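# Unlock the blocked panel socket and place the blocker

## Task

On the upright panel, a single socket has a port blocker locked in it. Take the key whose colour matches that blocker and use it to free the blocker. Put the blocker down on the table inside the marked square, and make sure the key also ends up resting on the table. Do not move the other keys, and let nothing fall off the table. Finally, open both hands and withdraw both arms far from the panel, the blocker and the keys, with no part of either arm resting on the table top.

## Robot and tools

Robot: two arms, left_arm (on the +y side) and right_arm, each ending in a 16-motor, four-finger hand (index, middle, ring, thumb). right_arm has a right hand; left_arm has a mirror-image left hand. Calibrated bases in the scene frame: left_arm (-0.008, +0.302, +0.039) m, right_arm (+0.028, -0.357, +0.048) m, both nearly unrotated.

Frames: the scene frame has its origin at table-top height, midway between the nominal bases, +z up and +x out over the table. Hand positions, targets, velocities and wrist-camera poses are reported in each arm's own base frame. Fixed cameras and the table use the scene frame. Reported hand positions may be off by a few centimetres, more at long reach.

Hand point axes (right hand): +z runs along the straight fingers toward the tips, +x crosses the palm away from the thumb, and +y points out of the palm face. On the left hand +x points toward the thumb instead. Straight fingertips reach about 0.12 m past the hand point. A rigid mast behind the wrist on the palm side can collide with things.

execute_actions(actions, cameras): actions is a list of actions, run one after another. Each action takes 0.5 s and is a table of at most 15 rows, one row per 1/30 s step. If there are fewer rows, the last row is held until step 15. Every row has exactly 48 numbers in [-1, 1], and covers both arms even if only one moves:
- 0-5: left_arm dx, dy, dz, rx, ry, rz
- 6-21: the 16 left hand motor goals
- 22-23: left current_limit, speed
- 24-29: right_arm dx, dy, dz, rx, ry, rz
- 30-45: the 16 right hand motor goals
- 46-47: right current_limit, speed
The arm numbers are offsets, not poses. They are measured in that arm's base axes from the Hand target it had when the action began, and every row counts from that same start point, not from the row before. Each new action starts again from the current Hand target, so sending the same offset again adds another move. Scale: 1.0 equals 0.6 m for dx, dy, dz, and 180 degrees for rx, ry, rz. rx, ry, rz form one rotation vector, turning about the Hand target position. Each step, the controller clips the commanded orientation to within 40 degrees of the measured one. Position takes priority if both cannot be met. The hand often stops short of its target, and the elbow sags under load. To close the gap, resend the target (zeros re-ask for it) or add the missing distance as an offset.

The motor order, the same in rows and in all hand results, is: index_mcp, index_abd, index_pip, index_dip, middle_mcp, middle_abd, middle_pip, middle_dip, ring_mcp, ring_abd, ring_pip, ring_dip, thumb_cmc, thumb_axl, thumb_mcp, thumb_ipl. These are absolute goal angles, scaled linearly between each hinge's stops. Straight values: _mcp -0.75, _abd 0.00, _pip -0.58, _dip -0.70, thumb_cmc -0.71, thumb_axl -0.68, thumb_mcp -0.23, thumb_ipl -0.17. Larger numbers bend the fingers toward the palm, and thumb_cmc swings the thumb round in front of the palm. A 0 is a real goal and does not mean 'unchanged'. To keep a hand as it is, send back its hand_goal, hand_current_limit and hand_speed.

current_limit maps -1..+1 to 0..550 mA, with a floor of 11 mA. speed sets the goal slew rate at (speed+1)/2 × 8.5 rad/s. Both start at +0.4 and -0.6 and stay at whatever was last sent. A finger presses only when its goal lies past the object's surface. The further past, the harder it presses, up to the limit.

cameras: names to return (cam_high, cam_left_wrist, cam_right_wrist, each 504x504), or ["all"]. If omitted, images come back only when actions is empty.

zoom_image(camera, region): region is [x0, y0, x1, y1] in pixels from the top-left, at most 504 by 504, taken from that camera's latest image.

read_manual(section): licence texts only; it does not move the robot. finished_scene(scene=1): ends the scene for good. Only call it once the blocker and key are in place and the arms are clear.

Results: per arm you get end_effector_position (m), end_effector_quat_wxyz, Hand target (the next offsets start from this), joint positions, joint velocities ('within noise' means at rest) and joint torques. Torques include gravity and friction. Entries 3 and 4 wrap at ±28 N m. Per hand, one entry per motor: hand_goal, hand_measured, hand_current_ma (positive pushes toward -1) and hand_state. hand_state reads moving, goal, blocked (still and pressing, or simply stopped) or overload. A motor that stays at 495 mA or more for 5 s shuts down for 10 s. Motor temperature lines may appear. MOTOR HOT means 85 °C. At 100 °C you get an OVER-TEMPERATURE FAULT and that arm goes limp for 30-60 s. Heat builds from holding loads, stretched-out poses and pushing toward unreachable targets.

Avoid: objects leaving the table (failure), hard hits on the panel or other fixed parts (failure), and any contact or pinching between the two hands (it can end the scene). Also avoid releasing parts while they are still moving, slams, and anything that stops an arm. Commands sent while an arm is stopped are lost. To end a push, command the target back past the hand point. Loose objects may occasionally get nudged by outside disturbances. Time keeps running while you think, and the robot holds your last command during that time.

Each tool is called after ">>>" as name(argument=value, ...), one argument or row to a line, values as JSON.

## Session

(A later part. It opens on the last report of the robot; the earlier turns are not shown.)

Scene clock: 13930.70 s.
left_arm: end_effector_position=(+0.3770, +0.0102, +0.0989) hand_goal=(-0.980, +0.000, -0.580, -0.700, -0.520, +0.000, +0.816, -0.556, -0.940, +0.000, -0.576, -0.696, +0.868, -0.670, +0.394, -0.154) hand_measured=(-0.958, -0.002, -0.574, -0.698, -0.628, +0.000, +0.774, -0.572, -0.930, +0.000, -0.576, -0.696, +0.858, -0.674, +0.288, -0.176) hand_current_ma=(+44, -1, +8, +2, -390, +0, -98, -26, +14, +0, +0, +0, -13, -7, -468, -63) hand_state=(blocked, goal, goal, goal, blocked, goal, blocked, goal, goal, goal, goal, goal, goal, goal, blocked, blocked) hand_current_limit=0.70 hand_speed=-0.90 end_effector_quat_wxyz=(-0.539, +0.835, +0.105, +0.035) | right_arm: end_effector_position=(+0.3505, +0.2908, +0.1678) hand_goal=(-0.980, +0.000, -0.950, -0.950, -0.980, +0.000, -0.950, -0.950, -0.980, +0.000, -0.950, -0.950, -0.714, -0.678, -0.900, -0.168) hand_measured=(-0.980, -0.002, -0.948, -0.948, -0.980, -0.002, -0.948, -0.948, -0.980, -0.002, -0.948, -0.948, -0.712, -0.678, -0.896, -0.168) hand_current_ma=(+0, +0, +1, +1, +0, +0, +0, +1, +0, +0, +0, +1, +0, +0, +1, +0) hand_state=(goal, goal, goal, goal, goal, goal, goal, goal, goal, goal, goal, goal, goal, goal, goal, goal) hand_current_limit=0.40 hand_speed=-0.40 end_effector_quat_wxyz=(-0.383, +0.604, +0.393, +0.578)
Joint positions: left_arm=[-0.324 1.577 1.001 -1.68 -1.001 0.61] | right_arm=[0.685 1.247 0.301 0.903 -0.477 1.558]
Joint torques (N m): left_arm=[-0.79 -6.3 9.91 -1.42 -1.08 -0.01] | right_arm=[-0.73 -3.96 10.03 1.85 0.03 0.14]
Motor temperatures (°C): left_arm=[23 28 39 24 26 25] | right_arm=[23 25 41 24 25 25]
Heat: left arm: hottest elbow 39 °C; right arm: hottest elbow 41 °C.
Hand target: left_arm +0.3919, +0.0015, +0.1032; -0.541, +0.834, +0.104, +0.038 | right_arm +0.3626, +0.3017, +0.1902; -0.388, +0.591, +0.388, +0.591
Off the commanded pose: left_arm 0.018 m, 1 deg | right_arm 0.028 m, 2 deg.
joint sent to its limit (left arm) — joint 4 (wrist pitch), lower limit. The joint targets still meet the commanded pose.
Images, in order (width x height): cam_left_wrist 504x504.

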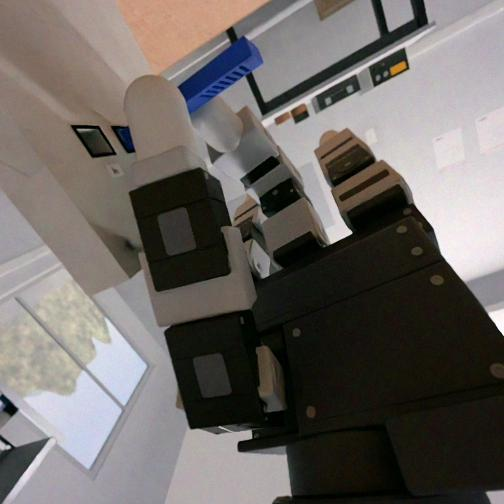

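>>> execute_actions(
  actions=[
    [[0.00033,0.00024,0.00028,0.00039,-0.00013,-0.00034,-0.98,0,-0.58,-0.7,-0.52,0,0.816,-0.556,-0.94,0,-0.576,-0.696,0.869,-0.67,0.395,-0.154,0.7,-0.9,0,0,0,0,0,0,-0.98,0,-0.95,-0.95,-0.98,0,-0.95,-0.95,-0.98,0,-0.95,-0.95,-0.714,-0.678,-0.9,-0.168,0.4,-0.4],[0.00065,0.00047,0.00055,0.00077,-0.00027,-0.00067,-0.98,0,-0.58,-0.7,-0.52,0,0.816,-0.556,-0.94,0,-0.576,-0.696,0.869,-0.67,0.395,-0.154,0.7,-0.9,0,0,0,0,0,0,-0.98,0,-0.95,-0.95,-0.98,0,-0.95,-0.95,-0.98,0,-0.95,-0.95,-0.714,-0.678,-0.9,-0.168,0.4,-0.4],[0.00098,0.00071,0.00083,0.00116,-0.0004,-0.00101,-0.98,0,-0.58,-0.7,-0.52,0,0.816,-0.556,-0.94,0,-0.576,-0.696,0.869,-0.67,0.395,-0.154,0.7,-0.9,0,0,0,0,0,0,-0.98,0,-0.95,-0.95,-0.98,0,-0.95,-0.95,-0.98,0,-0.95,-0.95,-0.714,-0.678,-0.9,-0.168,0.4,-0.4]],
  ],
)

>>> execute_actions(
  actions=[
    [[0.00033,0.00024,0.00028,0.00039,-0.00013,-0.00034,-0.98,0,-0.58,-0.7,-0.52,0,0.816,-0.556,-0.94,0,-0.576,-0.696,0.869,-0.67,0.395,-0.154,0.7,-0.9,0,0,0,0,0,0,-0.98,0,-0.95,-0.95,-0.98,0,-0.95,-0.95,-0.98,0,-0.95,-0.95,-0.714,-0.678,-0.9,-0.168,0.4,-0.4],[0.00065,0.00047,0.00055,0.00077,-0.00027,-0.00067,-0.98,0,-0.58,-0.7,-0.52,0,0.816,-0.556,-0.94,0,-0.576,-0.696,0.869,-0.67,0.395,-0.154,0.7,-0.9,0,0,0,0,0,0,-0.98,0,-0.95,-0.95,-0.98,0,-0.95,-0.95,-0.98,0,-0.95,-0.95,-0.714,-0.678,-0.9,-0.168,0.4,-0.4],[0.00098,0.00071,0.00083,0.00116,-0.0004,-0.00101,-0.98,0,-0.58,-0.7,-0.52,0,0.816,-0.556,-0.94,0,-0.576,-0.696,0.869,-0.67,0.395,-0.154,0.7,-0.9,0,0,0,0,0,0,-0.98,0,-0.95,-0.95,-0.98,0,-0.95,-0.95,-0.98,0,-0.95,-0.95,-0.714,-0.678,-0.9,-0.168,0.4,-0.4]],
  ],
  cameras=["cam_left_wrist"],
)

>>> zoom_image(
  camera="cam_left_wrist",
  region=[108, 120, 140, 152],
)

Scene clock: 13949.17 s.
left_arm: end_effector_position=(+0.3773, +0.0104, +0.0992) hand_goal=(-0.980, +0.000, -0.580, -0.700, -0.520, +0.000, +0.816, -0.556, -0.940, +0.000, -0.576, -0.696, +0.868, -0.670, +0.394, -0.154) hand_measured=(-0.958, -0.002, -0.574, -0.698, -0.628, +0.000, +0.774, -0.572, -0.930, +0.000, -0.576, -0.696, +0.858, -0.674, +0.288, -0.176) hand_current_ma=(+44, -1, +8, +2, -390, +0, -98, -26, +14, +0, +0, +0, -13, -7, -468, -63) hand_state=(blocked, goal, goal, goal, blocked, goal, blocked, goal, goal, goal, goal, goal, goal, goal, blocked, blocked) hand_current_limit=0.70 hand_speed=-0.90 end_effector_quat_wxyz=(-0.540, +0.835, +0.103, +0.035) | right_arm: end_effector_position=(+0.3505, +0.2908, +0.1678) hand_goal=(-0.980, +0.000, -0.950, -0.950, -0.980, +0.000, -0.950, -0.950, -0.980, +0.000, -0.950, -0.950, -0.714, -0.678, -0.900, -0.168) hand_measured=(-0.980, -0.002, -0.948, -0.948, -0.980, -0.002, -0.948, -0.948, -0.980, -0.002, -0.948, -0.948, -0.712, -0.678, -0.896, -0.168) hand_current_ma=(+0, +0, +1, +1, +0, +0, +0, +1, +0, +0, +0, +1, +0, +0, +1, +0) hand_state=(goal, goal, goal, goal, goal, goal, goal, goal, goal, goal, goal, goal, goal, goal, goal, goal) hand_current_limit=0.40 hand_speed=-0.40 end_effector_quat_wxyz=(-0.383, +0.604, +0.393, +0.578)
Joint positions: left_arm=[-0.324 1.577 1.001 -1.68 -1.005 0.613] | right_arm=[0.685 1.247 0.301 0.903 -0.477 1.558]
Joint torques (N m): left_arm=[-0.79 -6.3 9.91 -1.42 -1.13 -0.04] | right_arm=[-0.79 -3.96 10.03 1.87 0.04 0.14]
Heat: left arm: hottest elbow 39 °C; right arm: hottest elbow 41 °C.
Hand target: left_arm +0.3925, +0.0020, +0.1037; -0.542, +0.833, +0.103, +0.040 | right_arm +0.3626, +0.3017, +0.1902; -0.388, +0.591, +0.388, +0.591
Off the commanded pose: left_arm 0.018 m, 1 deg | right_arm 0.028 m, 2 deg.
joint sent to its limit (left arm) — joint 4 (wrist pitch), lower limit. The joint targets still meet the commanded pose.

Scene clock: 13949.87 s.
left_arm: end_effector_position=(+0.3774, +0.0107, +0.0993) hand_goal=(-0.980, +0.000, -0.580, -0.700, -0.520, +0.000, +0.816, -0.556, -0.940, +0.000, -0.576, -0.696, +0.868, -0.670, +0.394, -0.154) hand_measured=(-0.958, -0.002, -0.574, -0.698, -0.628, +0.000, +0.774, -0.572, -0.930, +0.000, -0.576, -0.696, +0.858, -0.674, +0.288, -0.176) hand_current_ma=(+44, -1, +8, +2, -390, +0, -98, -26, +14, +0, +0, +0, -13, -7, -467, -64) hand_state=(blocked, goal, goal, goal, blocked, goal, blocked, goal, goal, goal, goal, goal, goal, goal, blocked, blocked) hand_current_limit=0.70 hand_speed=-0.90 end_effector_quat_wxyz=(-0.541, +0.834, +0.101, +0.035) | right_arm: end_effector_position=(+0.3505, +0.2908, +0.1678) hand_goal=(-0.980, +0.000, -0.950, -0.950, -0.980, +0.000, -0.950, -0.950, -0.980, +0.000, -0.950, -0.950, -0.714, -0.678, -0.900, -0.168) hand_measured=(-0.980, -0.002, -0.948, -0.948, -0.980, -0.002, -0.948, -0.948, -0.980, -0.002, -0.948, -0.948, -0.712, -0.678, -0.896, -0.168) hand_current_ma=(+0, +0, +1, +1, +0, +0, +0, +1, +0, +0, +0, +1, +0, +0, +1, +0) hand_state=(goal, goal, goal, goal, goal, goal, goal, goal, goal, goal, goal, goal, goal, goal, goal, goal) hand_current_limit=0.40 hand_speed=-0.40 end_effector_quat_wxyz=(-0.383, +0.604, +0.393, +0.578)
Joint positions: left_arm=[-0.324 1.578 1.001 -1.68 -1.009 0.616] | right_arm=[0.685 1.247 0.301 0.903 -0.477 1.558]
Joint torques (N m): left_arm=[-0.73 -6.36 9.89 -1.42 -1.17 -0.07] | right_arm=[-0.67 -3.96 10.02 1.83 0.04 0.13]
Heat: left arm: hottest elbow 39 °C; right arm: hottest elbow 41 °C.
Hand target: left_arm +0.3930, +0.0024, +0.1042; -0.543, +0.832, +0.102, +0.041 | right_arm +0.3626, +0.3017, +0.1902; -0.388, +0.591, +0.388, +0.591
Off the commanded pose: left_arm 0.018 m, 1 deg | right_arm 0.028 m, 2 deg.
joint sent to its limit (left arm) — joint 4 (wrist pitch), lower limit. The joint targets still meet the commanded pose.
Images, in order (width x height): cam_left_wrist 504x504.

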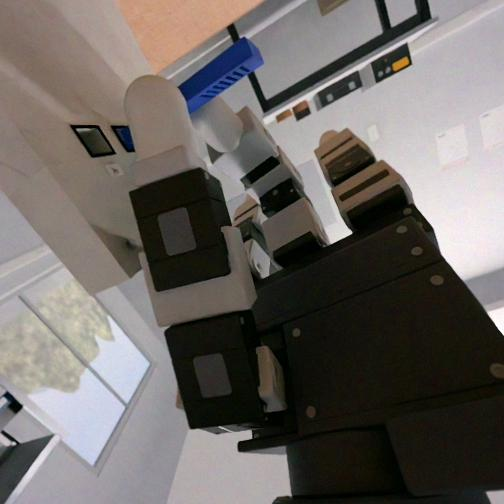

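Scaled by 15.750 from the camera's 504x504 image, which has a finer 720x720 frame.

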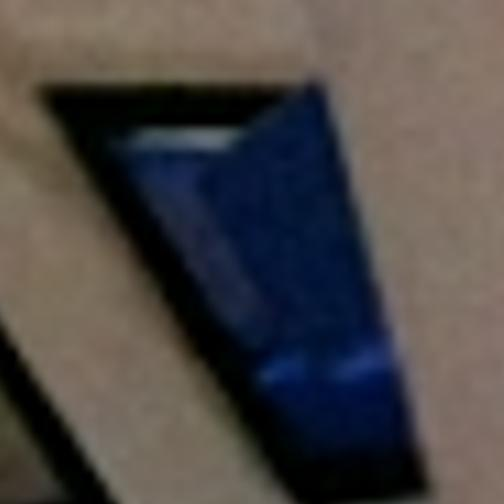

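>>> zoom_image(
  camera="cam_left_wrist",
  region=[112, 124, 128, 140],
)

>>> zoom_image(
  camera="cam_left_wrist",
  region=[120, 136, 136, 152],
)

Scaled by 31.500 from the camera's 504x504 image, which has a finer 720x720 frame.

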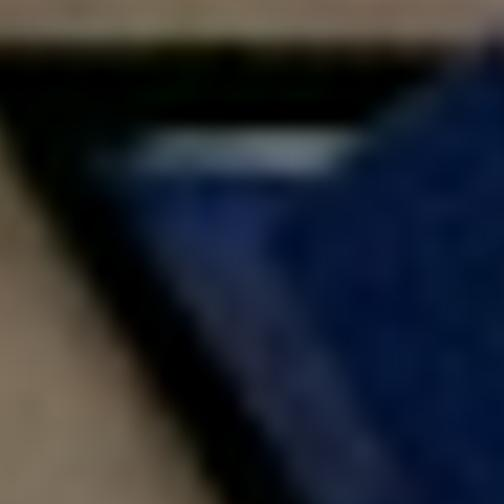

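Scaled by 31.500 from the camera's 504x504 image, which has a finer 720x720 frame.

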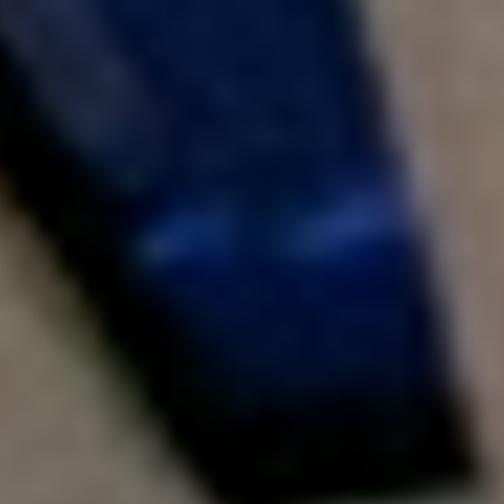

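>>> zoom_image(
  camera="cam_left_wrist",
  region=[66, 116, 114, 164],
)

Scaled by 10.500 from the camera's 504x504 image, which has a finer 720x720 frame.

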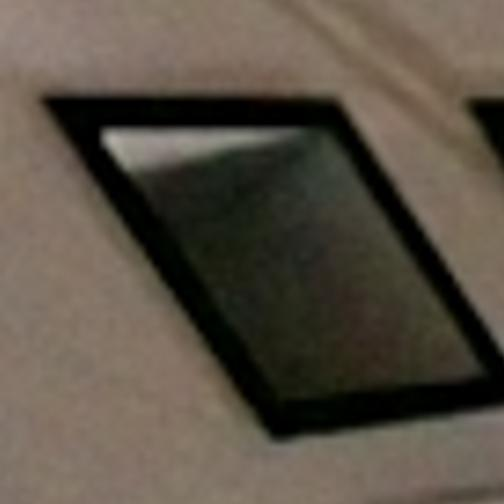

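>>> execute_actions(
  actions=[
    [[-0.00008,0.00291,0,0,0,0.00147,-0.98,0,-0.58,-0.7,-0.52,0,0.816,-0.556,-0.94,0,-0.576,-0.696,0.869,-0.67,0.395,-0.154,0.7,-0.9,0,0,0,0,0,0,-0.98,0,-0.95,-0.95,-0.98,0,-0.95,-0.95,-0.98,0,-0.95,-0.95,-0.714,-0.678,-0.9,-0.168,0.4,-0.4],[-0.00016,0.00582,0,0,0,0.00295,-0.98,0,-0.58,-0.7,-0.52,0,0.816,-0.556,-0.94,0,-0.576,-0.696,0.869,-0.67,0.395,-0.154,0.7,-0.9,0,0,0,0,0,0,-0.98,0,-0.95,-0.95,-0.98,0,-0.95,-0.95,-0.98,0,-0.95,-0.95,-0.714,-0.678,-0.9,-0.168,0.4,-0.4],[-0.00025,0.00873,0,0,0,0.00442,-0.98,0,-0.58,-0.7,-0.52,0,0.816,-0.556,-0.94,0,-0.576,-0.696,0.869,-0.67,0.395,-0.154,0.7,-0.9,0,0,0,0,0,0,-0.98,0,-0.95,-0.95,-0.98,0,-0.95,-0.95,-0.98,0,-0.95,-0.95,-0.714,-0.678,-0.9,-0.168,0.4,-0.4],[-0.00033,0.01164,0,0,0,0.00589,-0.98,0,-0.58,-0.7,-0.52,0,0.816,-0.556,-0.94,0,-0.576,-0.696,0.869,-0.67,0.395,-0.154,0.7,-0.9,0,0,0,0,0,0,-0.98,0,-0.95,-0.95,-0.98,0,-0.95,-0.95,-0.98,0,-0.95,-0.95,-0.714,-0.678,-0.9,-0.168,0.4,-0.4]],
  ],
  cameras=["cam_left_wrist"],
)

>>> zoom_image(
  camera="cam_left_wrist",
  region=[66, 116, 114, 164],
)

>>> zoom_image(
  camera="cam_left_wrist",
  region=[112, 124, 128, 140],
)

Scene clock: 14011.37 s.
left_arm: end_effector_position=(+0.3774, +0.0107, +0.0993) hand_goal=(-0.980, +0.000, -0.580, -0.700, -0.520, +0.000, +0.816, -0.556, -0.940, +0.000, -0.576, -0.696, +0.868, -0.670, +0.394, -0.154) hand_measured=(-0.958, -0.002, -0.574, -0.698, -0.628, +0.000, +0.774, -0.572, -0.930, +0.000, -0.576, -0.696, +0.858, -0.674, +0.288, -0.176) hand_current_ma=(+44, -1, +8, +2, -390, +0, -98, -26, +14, +0, +0, +0, -13, -7, -468, -64) hand_state=(blocked, goal, goal, goal, blocked, goal, blocked, goal, goal, goal, goal, goal, goal, goal, blocked, blocked) hand_current_limit=0.70 hand_speed=-0.90 end_effector_quat_wxyz=(-0.541, +0.834, +0.101, +0.035) | right_arm: end_effector_position=(+0.3505, +0.2908, +0.1678) hand_goal=(-0.980, +0.000, -0.950, -0.950, -0.980, +0.000, -0.950, -0.950, -0.980, +0.000, -0.950, -0.950, -0.714, -0.678, -0.900, -0.168) hand_measured=(-0.980, -0.002, -0.948, -0.948, -0.980, -0.002, -0.948, -0.948, -0.980, -0.002, -0.948, -0.948, -0.712, -0.678, -0.896, -0.168) hand_current_ma=(+0, +0, +1, +1, +0, +0, +0, +1, +0, +0, +0, +1, +0, +0, +1, +0) hand_state=(goal, goal, goal, goal, goal, goal, goal, goal, goal, goal, goal, goal, goal, goal, goal, goal) hand_current_limit=0.40 hand_speed=-0.40 end_effector_quat_wxyz=(-0.383, +0.604, +0.393, +0.578)
Joint positions: left_arm=[-0.324 1.578 1.001 -1.68 -1.009 0.616] | right_arm=[0.685 1.247 0.301 0.903 -0.477 1.558]
Joint torques (N m): left_arm=[0.73 -6.36 9.91 -1.43 -1.17 -0.07] | right_arm=[-0.79 -3.96 10.02 1.88 0.03 0.14]
Heat: left arm: hottest elbow 39 °C; right arm: hottest elbow 41 °C.
Hand target: left_arm +0.3928, +0.0094, +0.1042; -0.544, +0.831, +0.110, +0.036 | right_arm +0.3626, +0.3017, +0.1902; -0.388, +0.591, +0.388, +0.591
Off the commanded pose: left_arm 0.016 m, 1 deg | right_arm 0.028 m, 2 deg.
joint sent to its limit (left arm) — joint 4 (wrist pitch), lower limit. The joint targets still meet the commanded pose.
Images, in order (width x height): cam_left_wrist 504x504.

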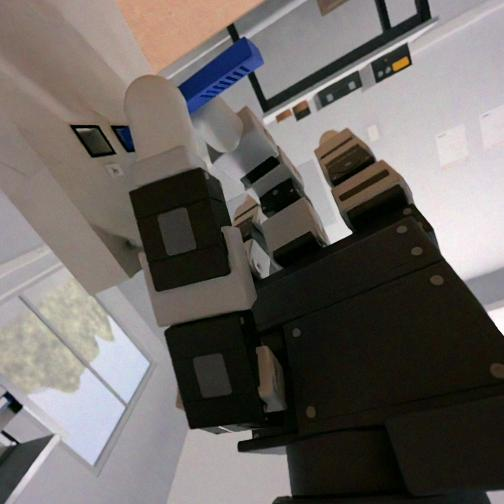

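Scaled by 10.500 from the camera's 504x504 image, which has a finer 720x720 frame.

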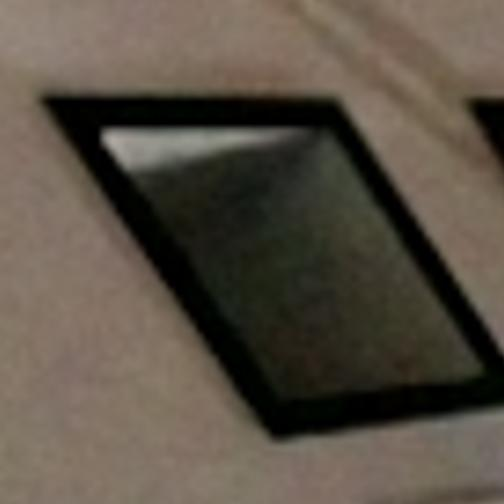

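Scaled by 31.500 from the camera's 504x504 image, which has a finer 720x720 frame.

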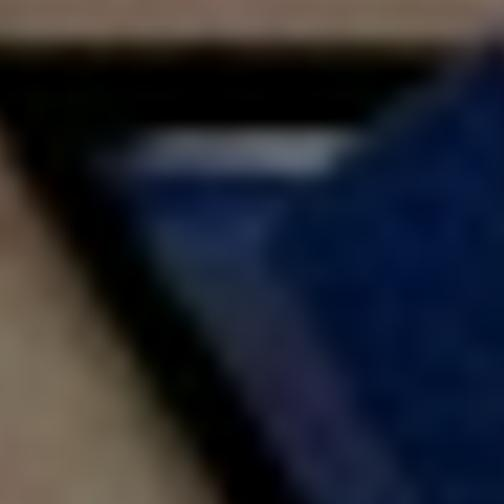

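>>> execute_actions(
  actions=[
    [[-0.00003,0.00094,0,0,0,0.00048,-0.98,0,-0.58,-0.7,-0.52,0,0.816,-0.556,-0.94,0,-0.576,-0.696,0.869,-0.67,0.395,-0.154,0.7,-0.9,0,0,0,0,0,0,-0.98,0,-0.95,-0.95,-0.98,0,-0.95,-0.95,-0.98,0,-0.95,-0.95,-0.714,-0.678,-0.9,-0.168,0.4,-0.4],[-0.00006,0.00188,0,0,0,0.00096,-0.98,0,-0.58,-0.7,-0.52,0,0.816,-0.556,-0.94,0,-0.576,-0.696,0.869,-0.67,0.395,-0.154,0.7,-0.9,0,0,0,0,0,0,-0.98,0,-0.95,-0.95,-0.98,0,-0.95,-0.95,-0.98,0,-0.95,-0.95,-0.714,-0.678,-0.9,-0.168,0.4,-0.4]],
  ],
  cameras=["cam_left_wrist"],
)

>>> zoom_image(
  camera="cam_left_wrist",
  region=[66, 116, 114, 164],
)

>>> zoom_image(
  camera="cam_left_wrist",
  region=[112, 124, 128, 140],
)

Scene clock: 14023.43 s.
left_arm: end_effector_position=(+0.3774, +0.0116, +0.0993) hand_goal=(-0.980, +0.000, -0.580, -0.700, -0.520, +0.000, +0.816, -0.556, -0.940, +0.000, -0.576, -0.696, +0.868, -0.670, +0.394, -0.154) hand_measured=(-0.958, -0.002, -0.574, -0.698, -0.628, +0.000, +0.774, -0.572, -0.930, +0.000, -0.576, -0.696, +0.858, -0.674, +0.288, -0.176) hand_current_ma=(+44, -1, +8, +2, -390, +0, -98, -26, +14, +0, +0, +0, -13, -7, -468, -64) hand_state=(blocked, goal, goal, goal, blocked, goal, blocked, goal, goal, goal, goal, goal, goal, goal, blocked, blocked) hand_current_limit=0.70 hand_speed=-0.90 end_effector_quat_wxyz=(-0.541, +0.834, +0.102, +0.035) | right_arm: end_effector_position=(+0.3505, +0.2908, +0.1678) hand_goal=(-0.980, +0.000, -0.950, -0.950, -0.980, +0.000, -0.950, -0.950, -0.980, +0.000, -0.950, -0.950, -0.714, -0.678, -0.900, -0.168) hand_measured=(-0.980, -0.002, -0.948, -0.948, -0.980, -0.002, -0.948, -0.948, -0.980, -0.002, -0.948, -0.948, -0.712, -0.678, -0.896, -0.168) hand_current_ma=(+0, +0, +1, +1, +0, +0, +0, +1, +0, +0, +0, +1, +0, +0, +1, +0) hand_state=(goal, goal, goal, goal, goal, goal, goal, goal, goal, goal, goal, goal, goal, goal, goal, goal) hand_current_limit=0.40 hand_speed=-0.40 end_effector_quat_wxyz=(-0.383, +0.604, +0.393, +0.578)
Joint positions: left_arm=[-0.321 1.578 1.001 -1.68 -1.009 0.616] | right_arm=[0.685 1.247 0.301 0.903 -0.477 1.558]
Joint torques (N m): left_arm=[0.85 -6.24 9.91 -1.4 -1.17 -0.08] | right_arm=[-0.85 -3.96 10.03 1.88 0.03 0.14]
Heat: left arm: hottest elbow 39 °C; right arm: hottest elbow 41 °C.
Hand target: left_arm +0.3928, +0.0105, +0.1042; -0.544, +0.831, +0.111, +0.035 | right_arm +0.3626, +0.3017, +0.1902; -0.388, +0.591, +0.388, +0.591
Off the commanded pose: left_arm 0.016 m, 1 deg | right_arm 0.028 m, 2 deg.
joint sent to its limit (left arm) — joint 4 (wrist pitch), lower limit. The joint targets still meet the commanded pose.
Images, in order (width x height): cam_left_wrist 504x504.

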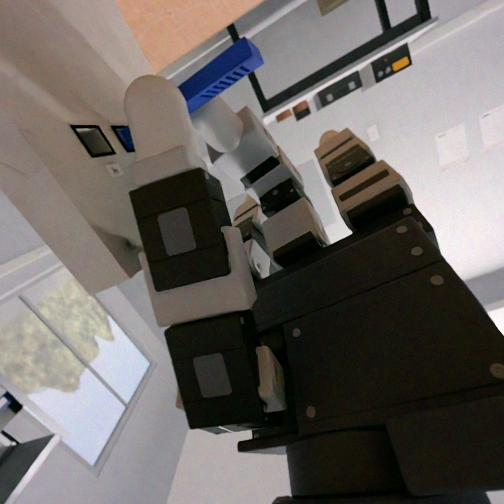

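Scaled by 10.500 from the camera's 504x504 image, which has a finer 720x720 frame.

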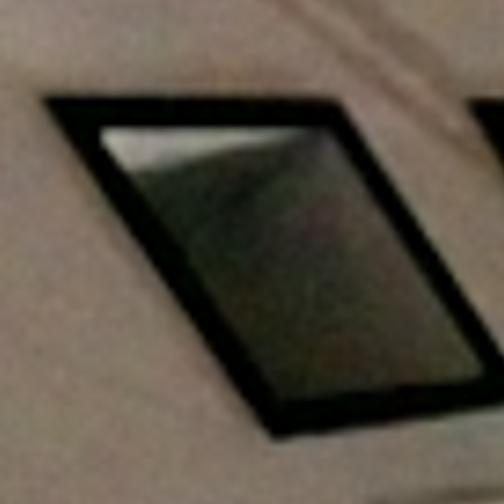

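Scaled by 31.500 from the camera's 504x504 image, which has a finer 720x720 frame.

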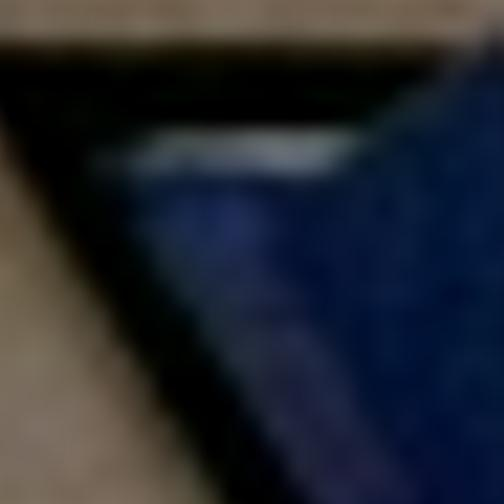

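>>> execute_actions(
  actions=[],
)

>>> zoom_image(
  camera="cam_right_wrist",
  region=[215, 90, 295, 170],
)

>>> zoom_image(
  camera="cam_right_wrist",
  region=[290, 120, 350, 180],
)

Scene clock: 14053.07 s.
left_arm: end_effector_position=(+0.3774, +0.0116, +0.0993) hand_goal=(-0.980, +0.000, -0.580, -0.700, -0.520, +0.000, +0.816, -0.556, -0.940, +0.000, -0.576, -0.696, +0.868, -0.670, +0.394, -0.154) hand_measured=(-0.958, -0.002, -0.574, -0.698, -0.628, +0.000, +0.774, -0.572, -0.930, +0.000, -0.576, -0.696, +0.858, -0.674, +0.288, -0.176) hand_current_ma=(+44, -1, +8, +2, -390, +0, -98, -26, +14, +0, +0, +0, -13, -7, -468, -64) hand_state=(blocked, goal, goal, goal, blocked, goal, blocked, goal, goal, goal, goal, goal, goal, goal, blocked, blocked) hand_current_limit=0.70 hand_speed=-0.90 end_effector_quat_wxyz=(-0.541, +0.834, +0.102, +0.035) | right_arm: end_effector_position=(+0.3505, +0.2908, +0.1678) hand_goal=(-0.980, +0.000, -0.950, -0.950, -0.980, +0.000, -0.950, -0.950, -0.980, +0.000, -0.950, -0.950, -0.714, -0.678, -0.900, -0.168) hand_measured=(-0.980, -0.002, -0.948, -0.948, -0.980, -0.002, -0.948, -0.948, -0.980, -0.002, -0.948, -0.948, -0.712, -0.678, -0.896, -0.168) hand_current_ma=(+0, +0, +1, +1, +0, +0, +0, +1, +0, +0, +0, +1, +0, +0, +1, +0) hand_state=(goal, goal, goal, goal, goal, goal, goal, goal, goal, goal, goal, goal, goal, goal, goal, goal) hand_current_limit=0.40 hand_speed=-0.40 end_effector_quat_wxyz=(-0.383, +0.604, +0.393, +0.578)
Joint positions: left_arm=[-0.321 1.578 1.001 -1.68 -1.009 0.616] | right_arm=[0.685 1.247 0.301 0.903 -0.477 1.558]
Joint velocities: within noise
Joint torques (N m): left_arm=[0.85 -6.3 9.89 -1.4 -1.16 -0.08] | right_arm=[-0.73 -4.01 10.02 1.85 0.04 0.15]
Motor temperatures (°C): left_arm=[23 28 39 24 27 25] | right_arm=[23 25 41 24 25 25]
Heat: left arm: hottest elbow 39 °C; right arm: hottest elbow 41 °C.
Hand target: left_arm +0.3928, +0.0105, +0.1042; -0.544, +0.831, +0.111, +0.035 | right_arm +0.3626, +0.3017, +0.1902; -0.388, +0.591, +0.388, +0.591
Off the commanded pose: left_arm 0.016 m, 1 deg | right_arm 0.028 m, 2 deg.

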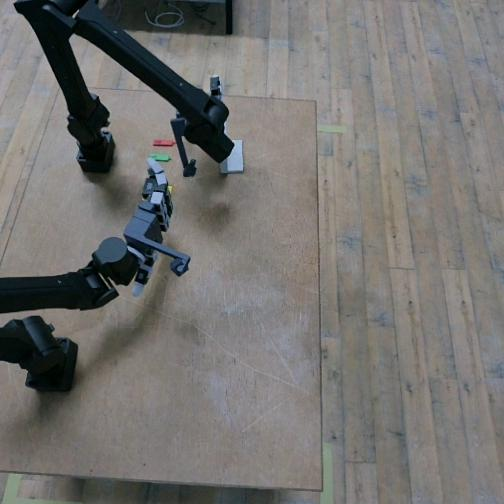

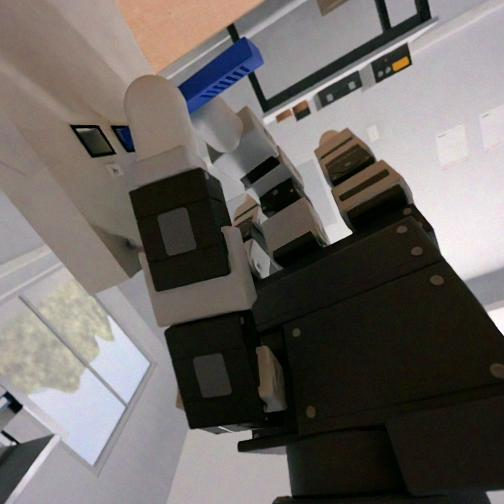

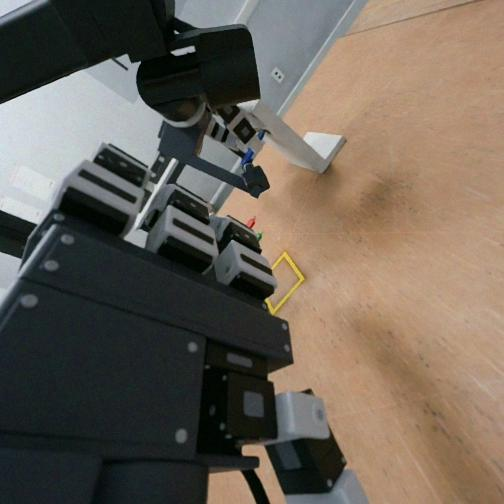

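Scaled by 6.300 from the camera's 504x504 image, which has a finer 720x720 frame.

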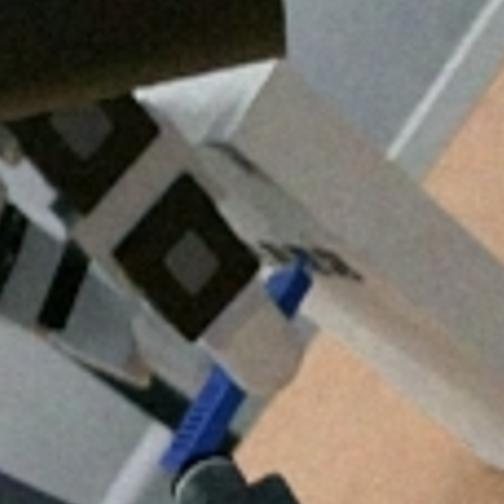

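Scaled by 8.400 from the camera's 504x504 image, which has a finer 720x720 frame.

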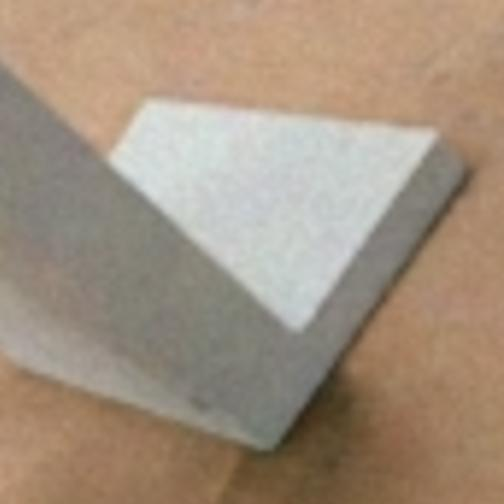

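>>> zoom_image(
  camera="cam_high",
  region=[205, 130, 255, 180],
)

>>> zoom_image(
  camera="cam_high",
  region=[165, 105, 245, 185],
)

Scaled by 10.080 from the camera's 504x504 image, which has a finer 720x720 frame.

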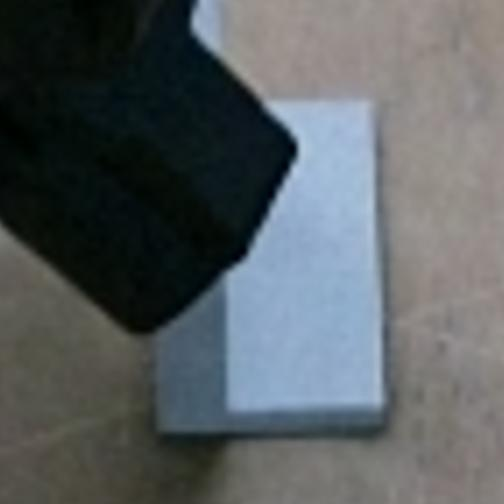

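Scaled by 6.300 from the camera's 504x504 image, which has a finer 720x720 frame.

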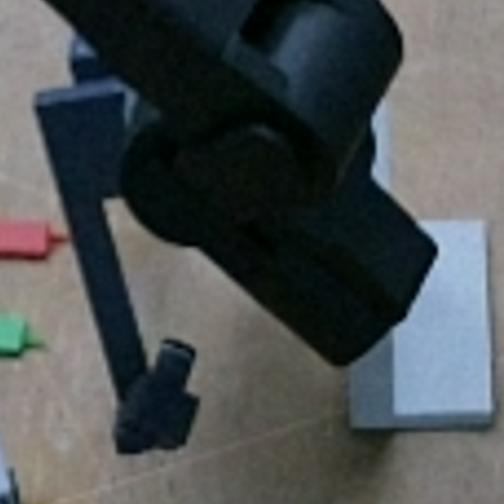

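>>> execute_actions(
  actions=[
    [[0.00012,-0.00385,0,0,0,-0.00195,-0.98,0,-0.58,-0.7,-0.52,0,0.816,-0.556,-0.94,0,-0.576,-0.696,0.869,-0.67,0.395,-0.154,0.7,-0.9,0,0,0,0,0,0,-0.98,0,-0.95,-0.95,-0.98,0,-0.95,-0.95,-0.98,0,-0.95,-0.95,-0.714,-0.678,-0.9,-0.168,0.4,-0.4],[0.00023,-0.0077,0,0,0,-0.0039,-0.98,0,-0.58,-0.7,-0.52,0,0.816,-0.556,-0.94,0,-0.576,-0.696,0.869,-0.67,0.395,-0.154,0.7,-0.9,0,0,0,0,0,0,-0.98,0,-0.95,-0.95,-0.98,0,-0.95,-0.95,-0.98,0,-0.95,-0.95,-0.714,-0.678,-0.9,-0.168,0.4,-0.4],[0.00035,-0.01155,0,0,0,-0.00585,-0.98,0,-0.58,-0.7,-0.52,0,0.816,-0.556,-0.94,0,-0.576,-0.696,0.869,-0.67,0.395,-0.154,0.7,-0.9,0,0,0,0,0,0,-0.98,0,-0.95,-0.95,-0.98,0,-0.95,-0.95,-0.98,0,-0.95,-0.95,-0.714,-0.678,-0.9,-0.168,0.4,-0.4],[0.0004,-0.01348,0,0,0,-0.00682,-0.98,0,-0.58,-0.7,-0.52,0,0.816,-0.556,-0.94,0,-0.576,-0.696,0.869,-0.67,0.395,-0.154,0.7,-0.9,0,0,0,0,0,0,-0.98,0,-0.95,-0.95,-0.98,0,-0.95,-0.95,-0.98,0,-0.95,-0.95,-0.714,-0.678,-0.9,-0.168,0.4,-0.4],[0.00047,-0.01541,0,0,0,-0.0078,-0.98,0,-0.58,-0.7,-0.52,0,0.816,-0.556,-0.94,0,-0.576,-0.696,0.869,-0.67,0.395,-0.154,0.7,-0.9,0,0,0,0,0,0,-0.98,0,-0.95,-0.95,-0.98,0,-0.95,-0.95,-0.98,0,-0.95,-0.95,-0.714,-0.678,-0.9,-0.168,0.4,-0.4]],
  ],
  cameras=["cam_left_wrist","cam_high"],
)

>>> zoom_image(
  camera="cam_left_wrist",
  region=[66, 116, 114, 164],
)

>>> zoom_image(
  camera="cam_high",
  region=[205, 130, 255, 180],
)

>>> zoom_image(
  camera="cam_left_wrist",
  region=[108, 120, 140, 152],
)

Scene clock: 14100.60 s.
left_arm: end_effector_position=(+0.3775, +0.0100, +0.0994) hand_goal=(-0.980, +0.000, -0.580, -0.700, -0.520, +0.000, +0.816, -0.556, -0.940, +0.000, -0.576, -0.696, +0.868, -0.670, +0.394, -0.154) hand_measured=(-0.958, -0.002, -0.574, -0.698, -0.628, +0.000, +0.774, -0.572, -0.930, +0.000, -0.576, -0.696, +0.858, -0.674, +0.288, -0.176) hand_current_ma=(+44, -1, +8, +2, -390, +0, -98, -26, +14, +0, +0, +0, -13, -7, -468, -64) hand_state=(blocked, goal, goal, goal, blocked, goal, blocked, goal, goal, goal, goal, goal, goal, goal, blocked, blocked) hand_current_limit=0.70 hand_speed=-0.90 end_effector_quat_wxyz=(-0.541, +0.834, +0.100, +0.036) | right_arm: end_effector_position=(+0.3505, +0.2908, +0.1678) hand_goal=(-0.980, +0.000, -0.950, -0.950, -0.980, +0.000, -0.950, -0.950, -0.980, +0.000, -0.950, -0.950, -0.714, -0.678, -0.900, -0.168) hand_measured=(-0.980, -0.002, -0.948, -0.948, -0.980, -0.002, -0.948, -0.948, -0.980, -0.002, -0.948, -0.948, -0.712, -0.678, -0.896, -0.168) hand_current_ma=(+0, +0, +1, +1, +0, +0, +0, +1, +0, +0, +0, +1, +0, +0, +1, +0) hand_state=(goal, goal, goal, goal, goal, goal, goal, goal, goal, goal, goal, goal, goal, goal, goal, goal) hand_current_limit=0.40 hand_speed=-0.40 end_effector_quat_wxyz=(-0.383, +0.604, +0.393, +0.578)
Joint positions: left_arm=[-0.325 1.578 1.001 -1.68 -1.009 0.616] | right_arm=[0.685 1.247 0.301 0.903 -0.477 1.558]
Joint torques (N m): left_arm=[-0.91 -6.3 9.92 -1.42 -1.16 -0.07] | right_arm=[-0.79 -4.01 10 1.85 0.03 0.14]
Heat: left arm: hottest elbow 39 °C; right arm: hottest elbow 41 °C.
Hand target: left_arm +0.3931, +0.0014, +0.1042; -0.543, +0.832, +0.101, +0.042 | right_arm +0.3626, +0.3017, +0.1902; -0.388, +0.591, +0.388, +0.591
Off the commanded pose: left_arm 0.018 m, 1 deg | right_arm 0.028 m, 2 deg.
joint sent to its limit (left arm) — joint 4 (wrist pitch), lower limit. The joint targets still meet the commanded pose.
Images, in order (width x height): cam_high 504x504, cam_left_wrist 504x504.

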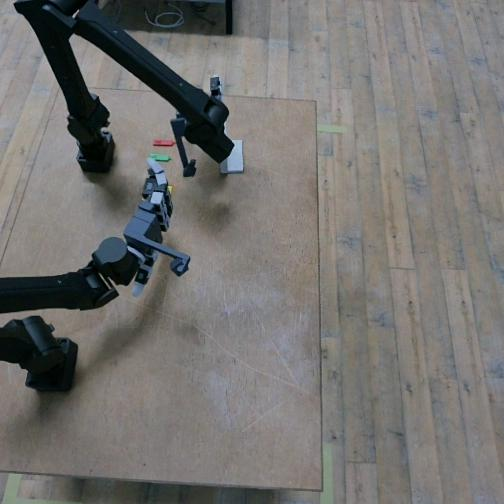

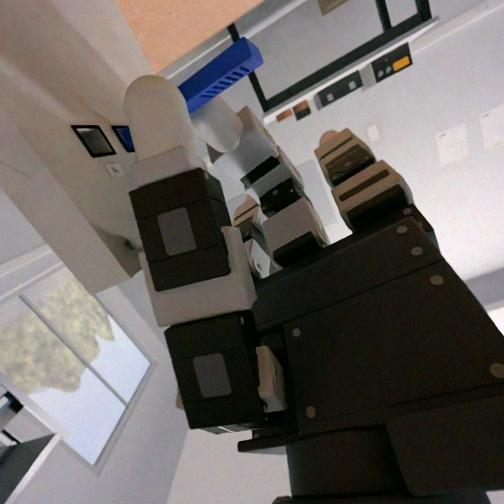

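Scaled by 10.500 from the camera's 504x504 image, which has a finer 720x720 frame.

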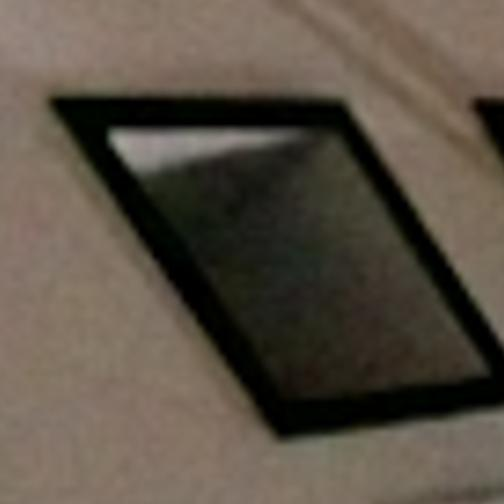

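Scaled by 10.080 from the camera's 504x504 image, which has a finer 720x720 frame.

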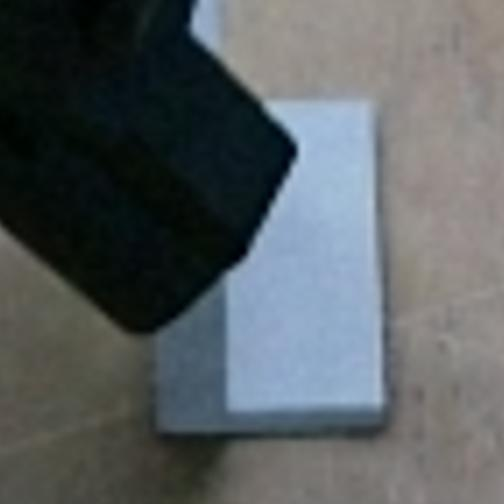

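Scaled by 15.750 from the camera's 504x504 image, which has a finer 720x720 frame.

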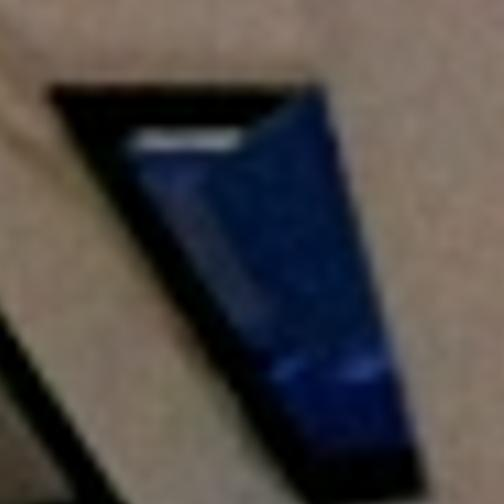

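>>> execute_actions(
  actions=[
    [[0.00003,-0.00094,0,0,0,-0.00048,-0.98,0,-0.58,-0.7,-0.52,0,0.816,-0.556,-0.94,0,-0.576,-0.696,0.869,-0.67,0.395,-0.154,0.7,-0.9,0,0,0,0,0,0,-0.98,0,-0.95,-0.95,-0.98,0,-0.95,-0.95,-0.98,0,-0.95,-0.95,-0.714,-0.678,-0.9,-0.168,0.4,-0.4],[0.00004,-0.00141,0,0,0,-0.00072,-0.98,0,-0.58,-0.7,-0.52,0,0.816,-0.556,-0.94,0,-0.576,-0.696,0.869,-0.67,0.395,-0.154,0.7,-0.9,0,0,0,0,0,0,-0.98,0,-0.95,-0.95,-0.98,0,-0.95,-0.95,-0.98,0,-0.95,-0.95,-0.714,-0.678,-0.9,-0.168,0.4,-0.4]],
  ],
  cameras=["cam_left_wrist"],
)

>>> zoom_image(
  camera="cam_left_wrist",
  region=[66, 116, 114, 164],
)

>>> zoom_image(
  camera="cam_left_wrist",
  region=[108, 120, 140, 152],
)

>>> zoom_image(
  camera="cam_left_wrist",
  region=[112, 124, 128, 140],
)

Scene clock: 14120.67 s.
left_arm: end_effector_position=(+0.3775, +0.0093, +0.0994) hand_goal=(-0.980, +0.000, -0.580, -0.700, -0.520, +0.000, +0.816, -0.556, -0.940, +0.000, -0.576, -0.696, +0.868, -0.670, +0.394, -0.154) hand_measured=(-0.958, -0.002, -0.574, -0.698, -0.628, +0.000, +0.774, -0.572, -0.930, +0.000, -0.576, -0.696, +0.858, -0.676, +0.290, -0.176) hand_current_ma=(+44, -1, +8, +2, -390, +0, -98, -26, +14, +0, +0, +0, -15, -8, -467, -64) hand_state=(blocked, goal, goal, goal, blocked, goal, blocked, goal, goal, goal, goal, goal, goal, goal, blocked, blocked) hand_current_limit=0.70 hand_speed=-0.90 end_effector_quat_wxyz=(-0.541, +0.834, +0.099, +0.036) | right_arm: end_effector_position=(+0.3505, +0.2908, +0.1678) hand_goal=(-0.980, +0.000, -0.950, -0.950, -0.980, +0.000, -0.950, -0.950, -0.980, +0.000, -0.950, -0.950, -0.714, -0.678, -0.900, -0.168) hand_measured=(-0.980, -0.002, -0.948, -0.948, -0.980, -0.002, -0.948, -0.948, -0.980, -0.002, -0.948, -0.948, -0.712, -0.678, -0.896, -0.168) hand_current_ma=(+0, +0, +1, +1, +0, +0, +0, +1, +0, +0, +0, +1, +0, +0, +1, +0) hand_state=(goal, goal, goal, goal, goal, goal, goal, goal, goal, goal, goal, goal, goal, goal, goal, goal) hand_current_limit=0.40 hand_speed=-0.40 end_effector_quat_wxyz=(-0.383, +0.604, +0.393, +0.578)
Joint positions: left_arm=[-0.327 1.578 1.001 -1.68 -1.009 0.617] | right_arm=[0.685 1.247 0.301 0.903 -0.477 1.558]
Joint torques (N m): left_arm=[-0.91 -6.36 9.91 -1.42 -1.16 -0.07] | right_arm=[-0.79 -4.01 10.02 1.87 0.03 0.15]
Heat: left arm: hottest elbow 39 °C; right arm: hottest elbow 41 °C.
Hand target: left_arm +0.3931, +0.0004, +0.1043; -0.543, +0.832, +0.100, +0.043 | right_arm +0.3626, +0.3017, +0.1902; -0.388, +0.591, +0.388, +0.591
Off the commanded pose: left_arm 0.019 m, 1 deg | right_arm 0.028 m, 2 deg.
joint sent to its limit (left arm) — joint 4 (wrist pitch), lower limit. The joint targets still meet the commanded pose.
Images, in order (width x height): cam_left_wrist 504x504.

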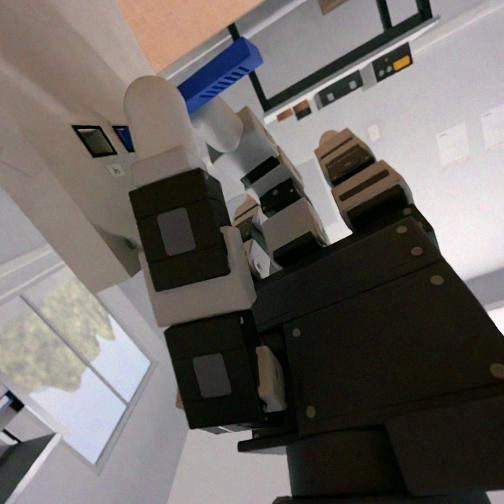

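Scaled by 10.500 from the camera's 504x504 image, which has a finer 720x720 frame.

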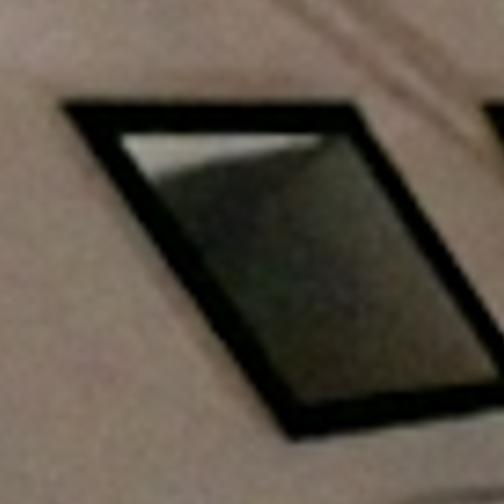

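Scaled by 15.750 from the camera's 504x504 image, which has a finer 720x720 frame.

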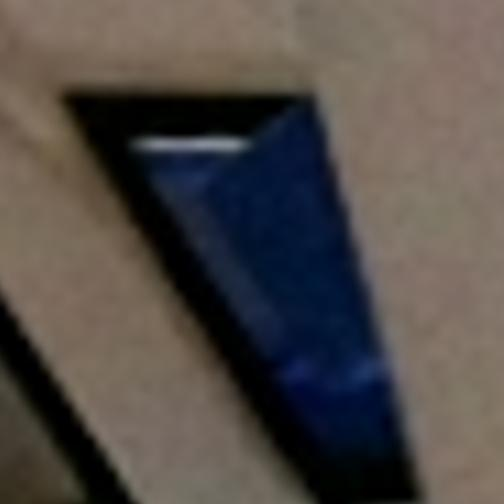

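Scaled by 31.500 from the camera's 504x504 image, which has a finer 720x720 frame.

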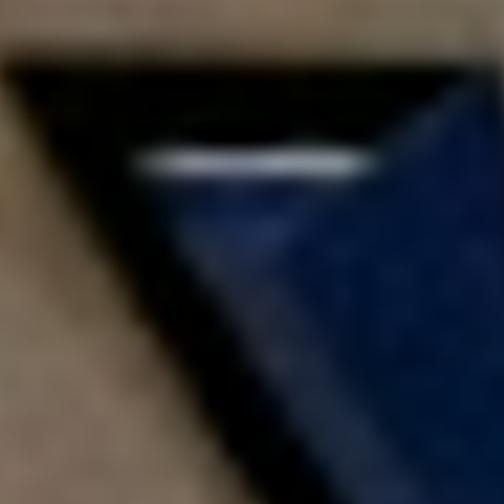

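>>> execute_actions(
  actions=[
    [[-0.00767,0.00259,-0.00149,0.00051,0.00151,0,-0.98,0,-0.58,-0.7,-0.52,0,0.816,-0.556,-0.94,0,-0.576,-0.696,0.869,-0.67,0.395,-0.154,0.7,-0.9,0,0,0,0,0,0,-0.98,0,-0.95,-0.95,-0.98,0,-0.95,-0.95,-0.98,0,-0.95,-0.95,-0.714,-0.678,-0.9,-0.168,0.4,-0.4],[-0.01534,0.00518,-0.00298,0.00102,0.00302,0,-0.98,0,-0.58,-0.7,-0.52,0,0.816,-0.556,-0.94,0,-0.576,-0.696,0.869,-0.67,0.395,-0.154,0.7,-0.9,0,0,0,0,0,0,-0.98,0,-0.95,-0.95,-0.98,0,-0.95,-0.95,-0.98,0,-0.95,-0.95,-0.714,-0.678,-0.9,-0.168,0.4,-0.4],[-0.02301,0.00778,-0.00448,0.00153,0.00452,0,-0.98,0,-0.58,-0.7,-0.52,0,0.816,-0.556,-0.94,0,-0.576,-0.696,0.869,-0.67,0.395,-0.154,0.7,-0.9,0,0,0,0,0,0,-0.98,0,-0.95,-0.95,-0.98,0,-0.95,-0.95,-0.98,0,-0.95,-0.95,-0.714,-0.678,-0.9,-0.168,0.4,-0.4],[-0.03068,0.01037,-0.00597,0.00204,0.00603,0,-0.98,0,-0.58,-0.7,-0.52,0,0.816,-0.556,-0.94,0,-0.576,-0.696,0.869,-0.67,0.395,-0.154,0.7,-0.9,0,0,0,0,0,0,-0.98,0,-0.95,-0.95,-0.98,0,-0.95,-0.95,-0.98,0,-0.95,-0.95,-0.714,-0.678,-0.9,-0.168,0.4,-0.4]],
  ],
  cameras=["cam_left_wrist"],
)

>>> zoom_image(
  camera="cam_left_wrist",
  region=[108, 120, 140, 152],
)

Scene clock: 14210.33 s.
left_arm: end_effector_position=(+0.3775, +0.0093, +0.0994) hand_goal=(-0.980, +0.000, -0.580, -0.700, -0.520, +0.000, +0.816, -0.556, -0.940, +0.000, -0.576, -0.696, +0.868, -0.670, +0.394, -0.154) hand_measured=(-0.958, -0.002, -0.574, -0.698, -0.628, +0.000, +0.774, -0.572, -0.930, +0.000, -0.576, -0.696, +0.858, -0.676, +0.290, -0.176) hand_current_ma=(+44, -1, +8, +2, -390, +0, -98, -26, +14, +0, +0, +0, -15, -8, -468, -64) hand_state=(blocked, goal, goal, goal, blocked, goal, blocked, goal, goal, goal, goal, goal, goal, goal, blocked, blocked) hand_current_limit=0.70 hand_speed=-0.90 end_effector_quat_wxyz=(-0.541, +0.834, +0.099, +0.036) | right_arm: end_effector_position=(+0.3505, +0.2908, +0.1678) hand_goal=(-0.980, +0.000, -0.950, -0.950, -0.980, +0.000, -0.950, -0.950, -0.980, +0.000, -0.950, -0.950, -0.714, -0.678, -0.900, -0.168) hand_measured=(-0.980, -0.002, -0.948, -0.948, -0.980, -0.002, -0.948, -0.948, -0.980, -0.002, -0.948, -0.948, -0.712, -0.678, -0.896, -0.168) hand_current_ma=(+0, +0, +1, +1, +0, +0, +0, +1, +0, +0, +0, +1, +0, +0, +1, +0) hand_state=(goal, goal, goal, goal, goal, goal, goal, goal, goal, goal, goal, goal, goal, goal, goal, goal) hand_current_limit=0.40 hand_speed=-0.40 end_effector_quat_wxyz=(-0.383, +0.604, +0.393, +0.578)
Joint positions: left_arm=[-0.327 1.578 1.001 -1.68 -1.009 0.617] | right_arm=[0.685 1.247 0.301 0.903 -0.477 1.558]
Joint torques (N m): left_arm=[-0.91 -8.18 6.32 -1.4 -1.16 -0.09] | right_arm=[-0.67 -3.96 10 1.84 0.03 0.15]
Heat: left arm: hottest elbow 39 °C; right arm: hottest elbow 41 °C.
Hand target: left_arm +0.3747, +0.0066, +0.1007; -0.547, +0.831, +0.095, +0.035 | right_arm +0.3626, +0.3017, +0.1902; -0.388, +0.591, +0.388, +0.591
Off the commanded pose: left_arm 0.004 m, 1 deg | right_arm 0.028 m, 2 deg.
joint sent to its limit (left arm) — joint 4 (wrist pitch), lower limit. The joint targets still meet the commanded pose.
Images, in order (width x height): cam_left_wrist 504x504.

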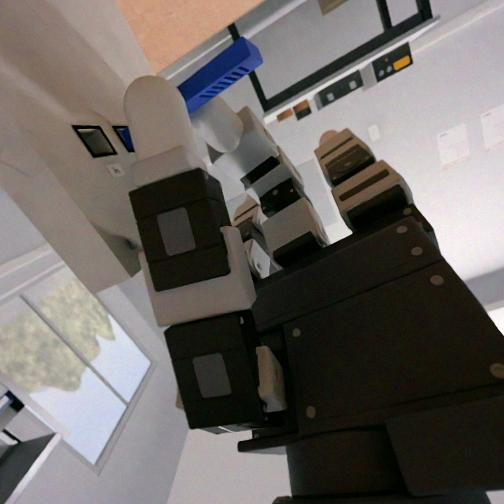

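Scaled by 15.750 from the camera's 504x504 image, which has a finer 720x720 frame.

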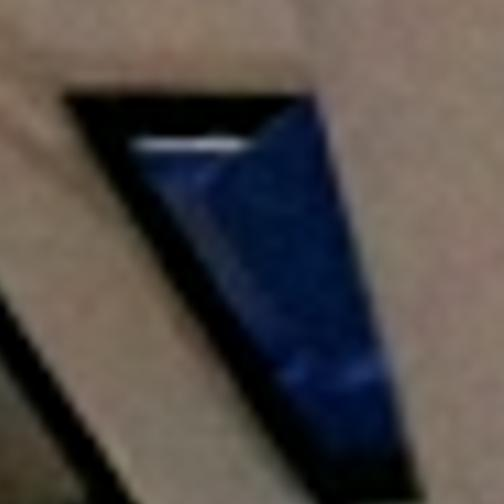

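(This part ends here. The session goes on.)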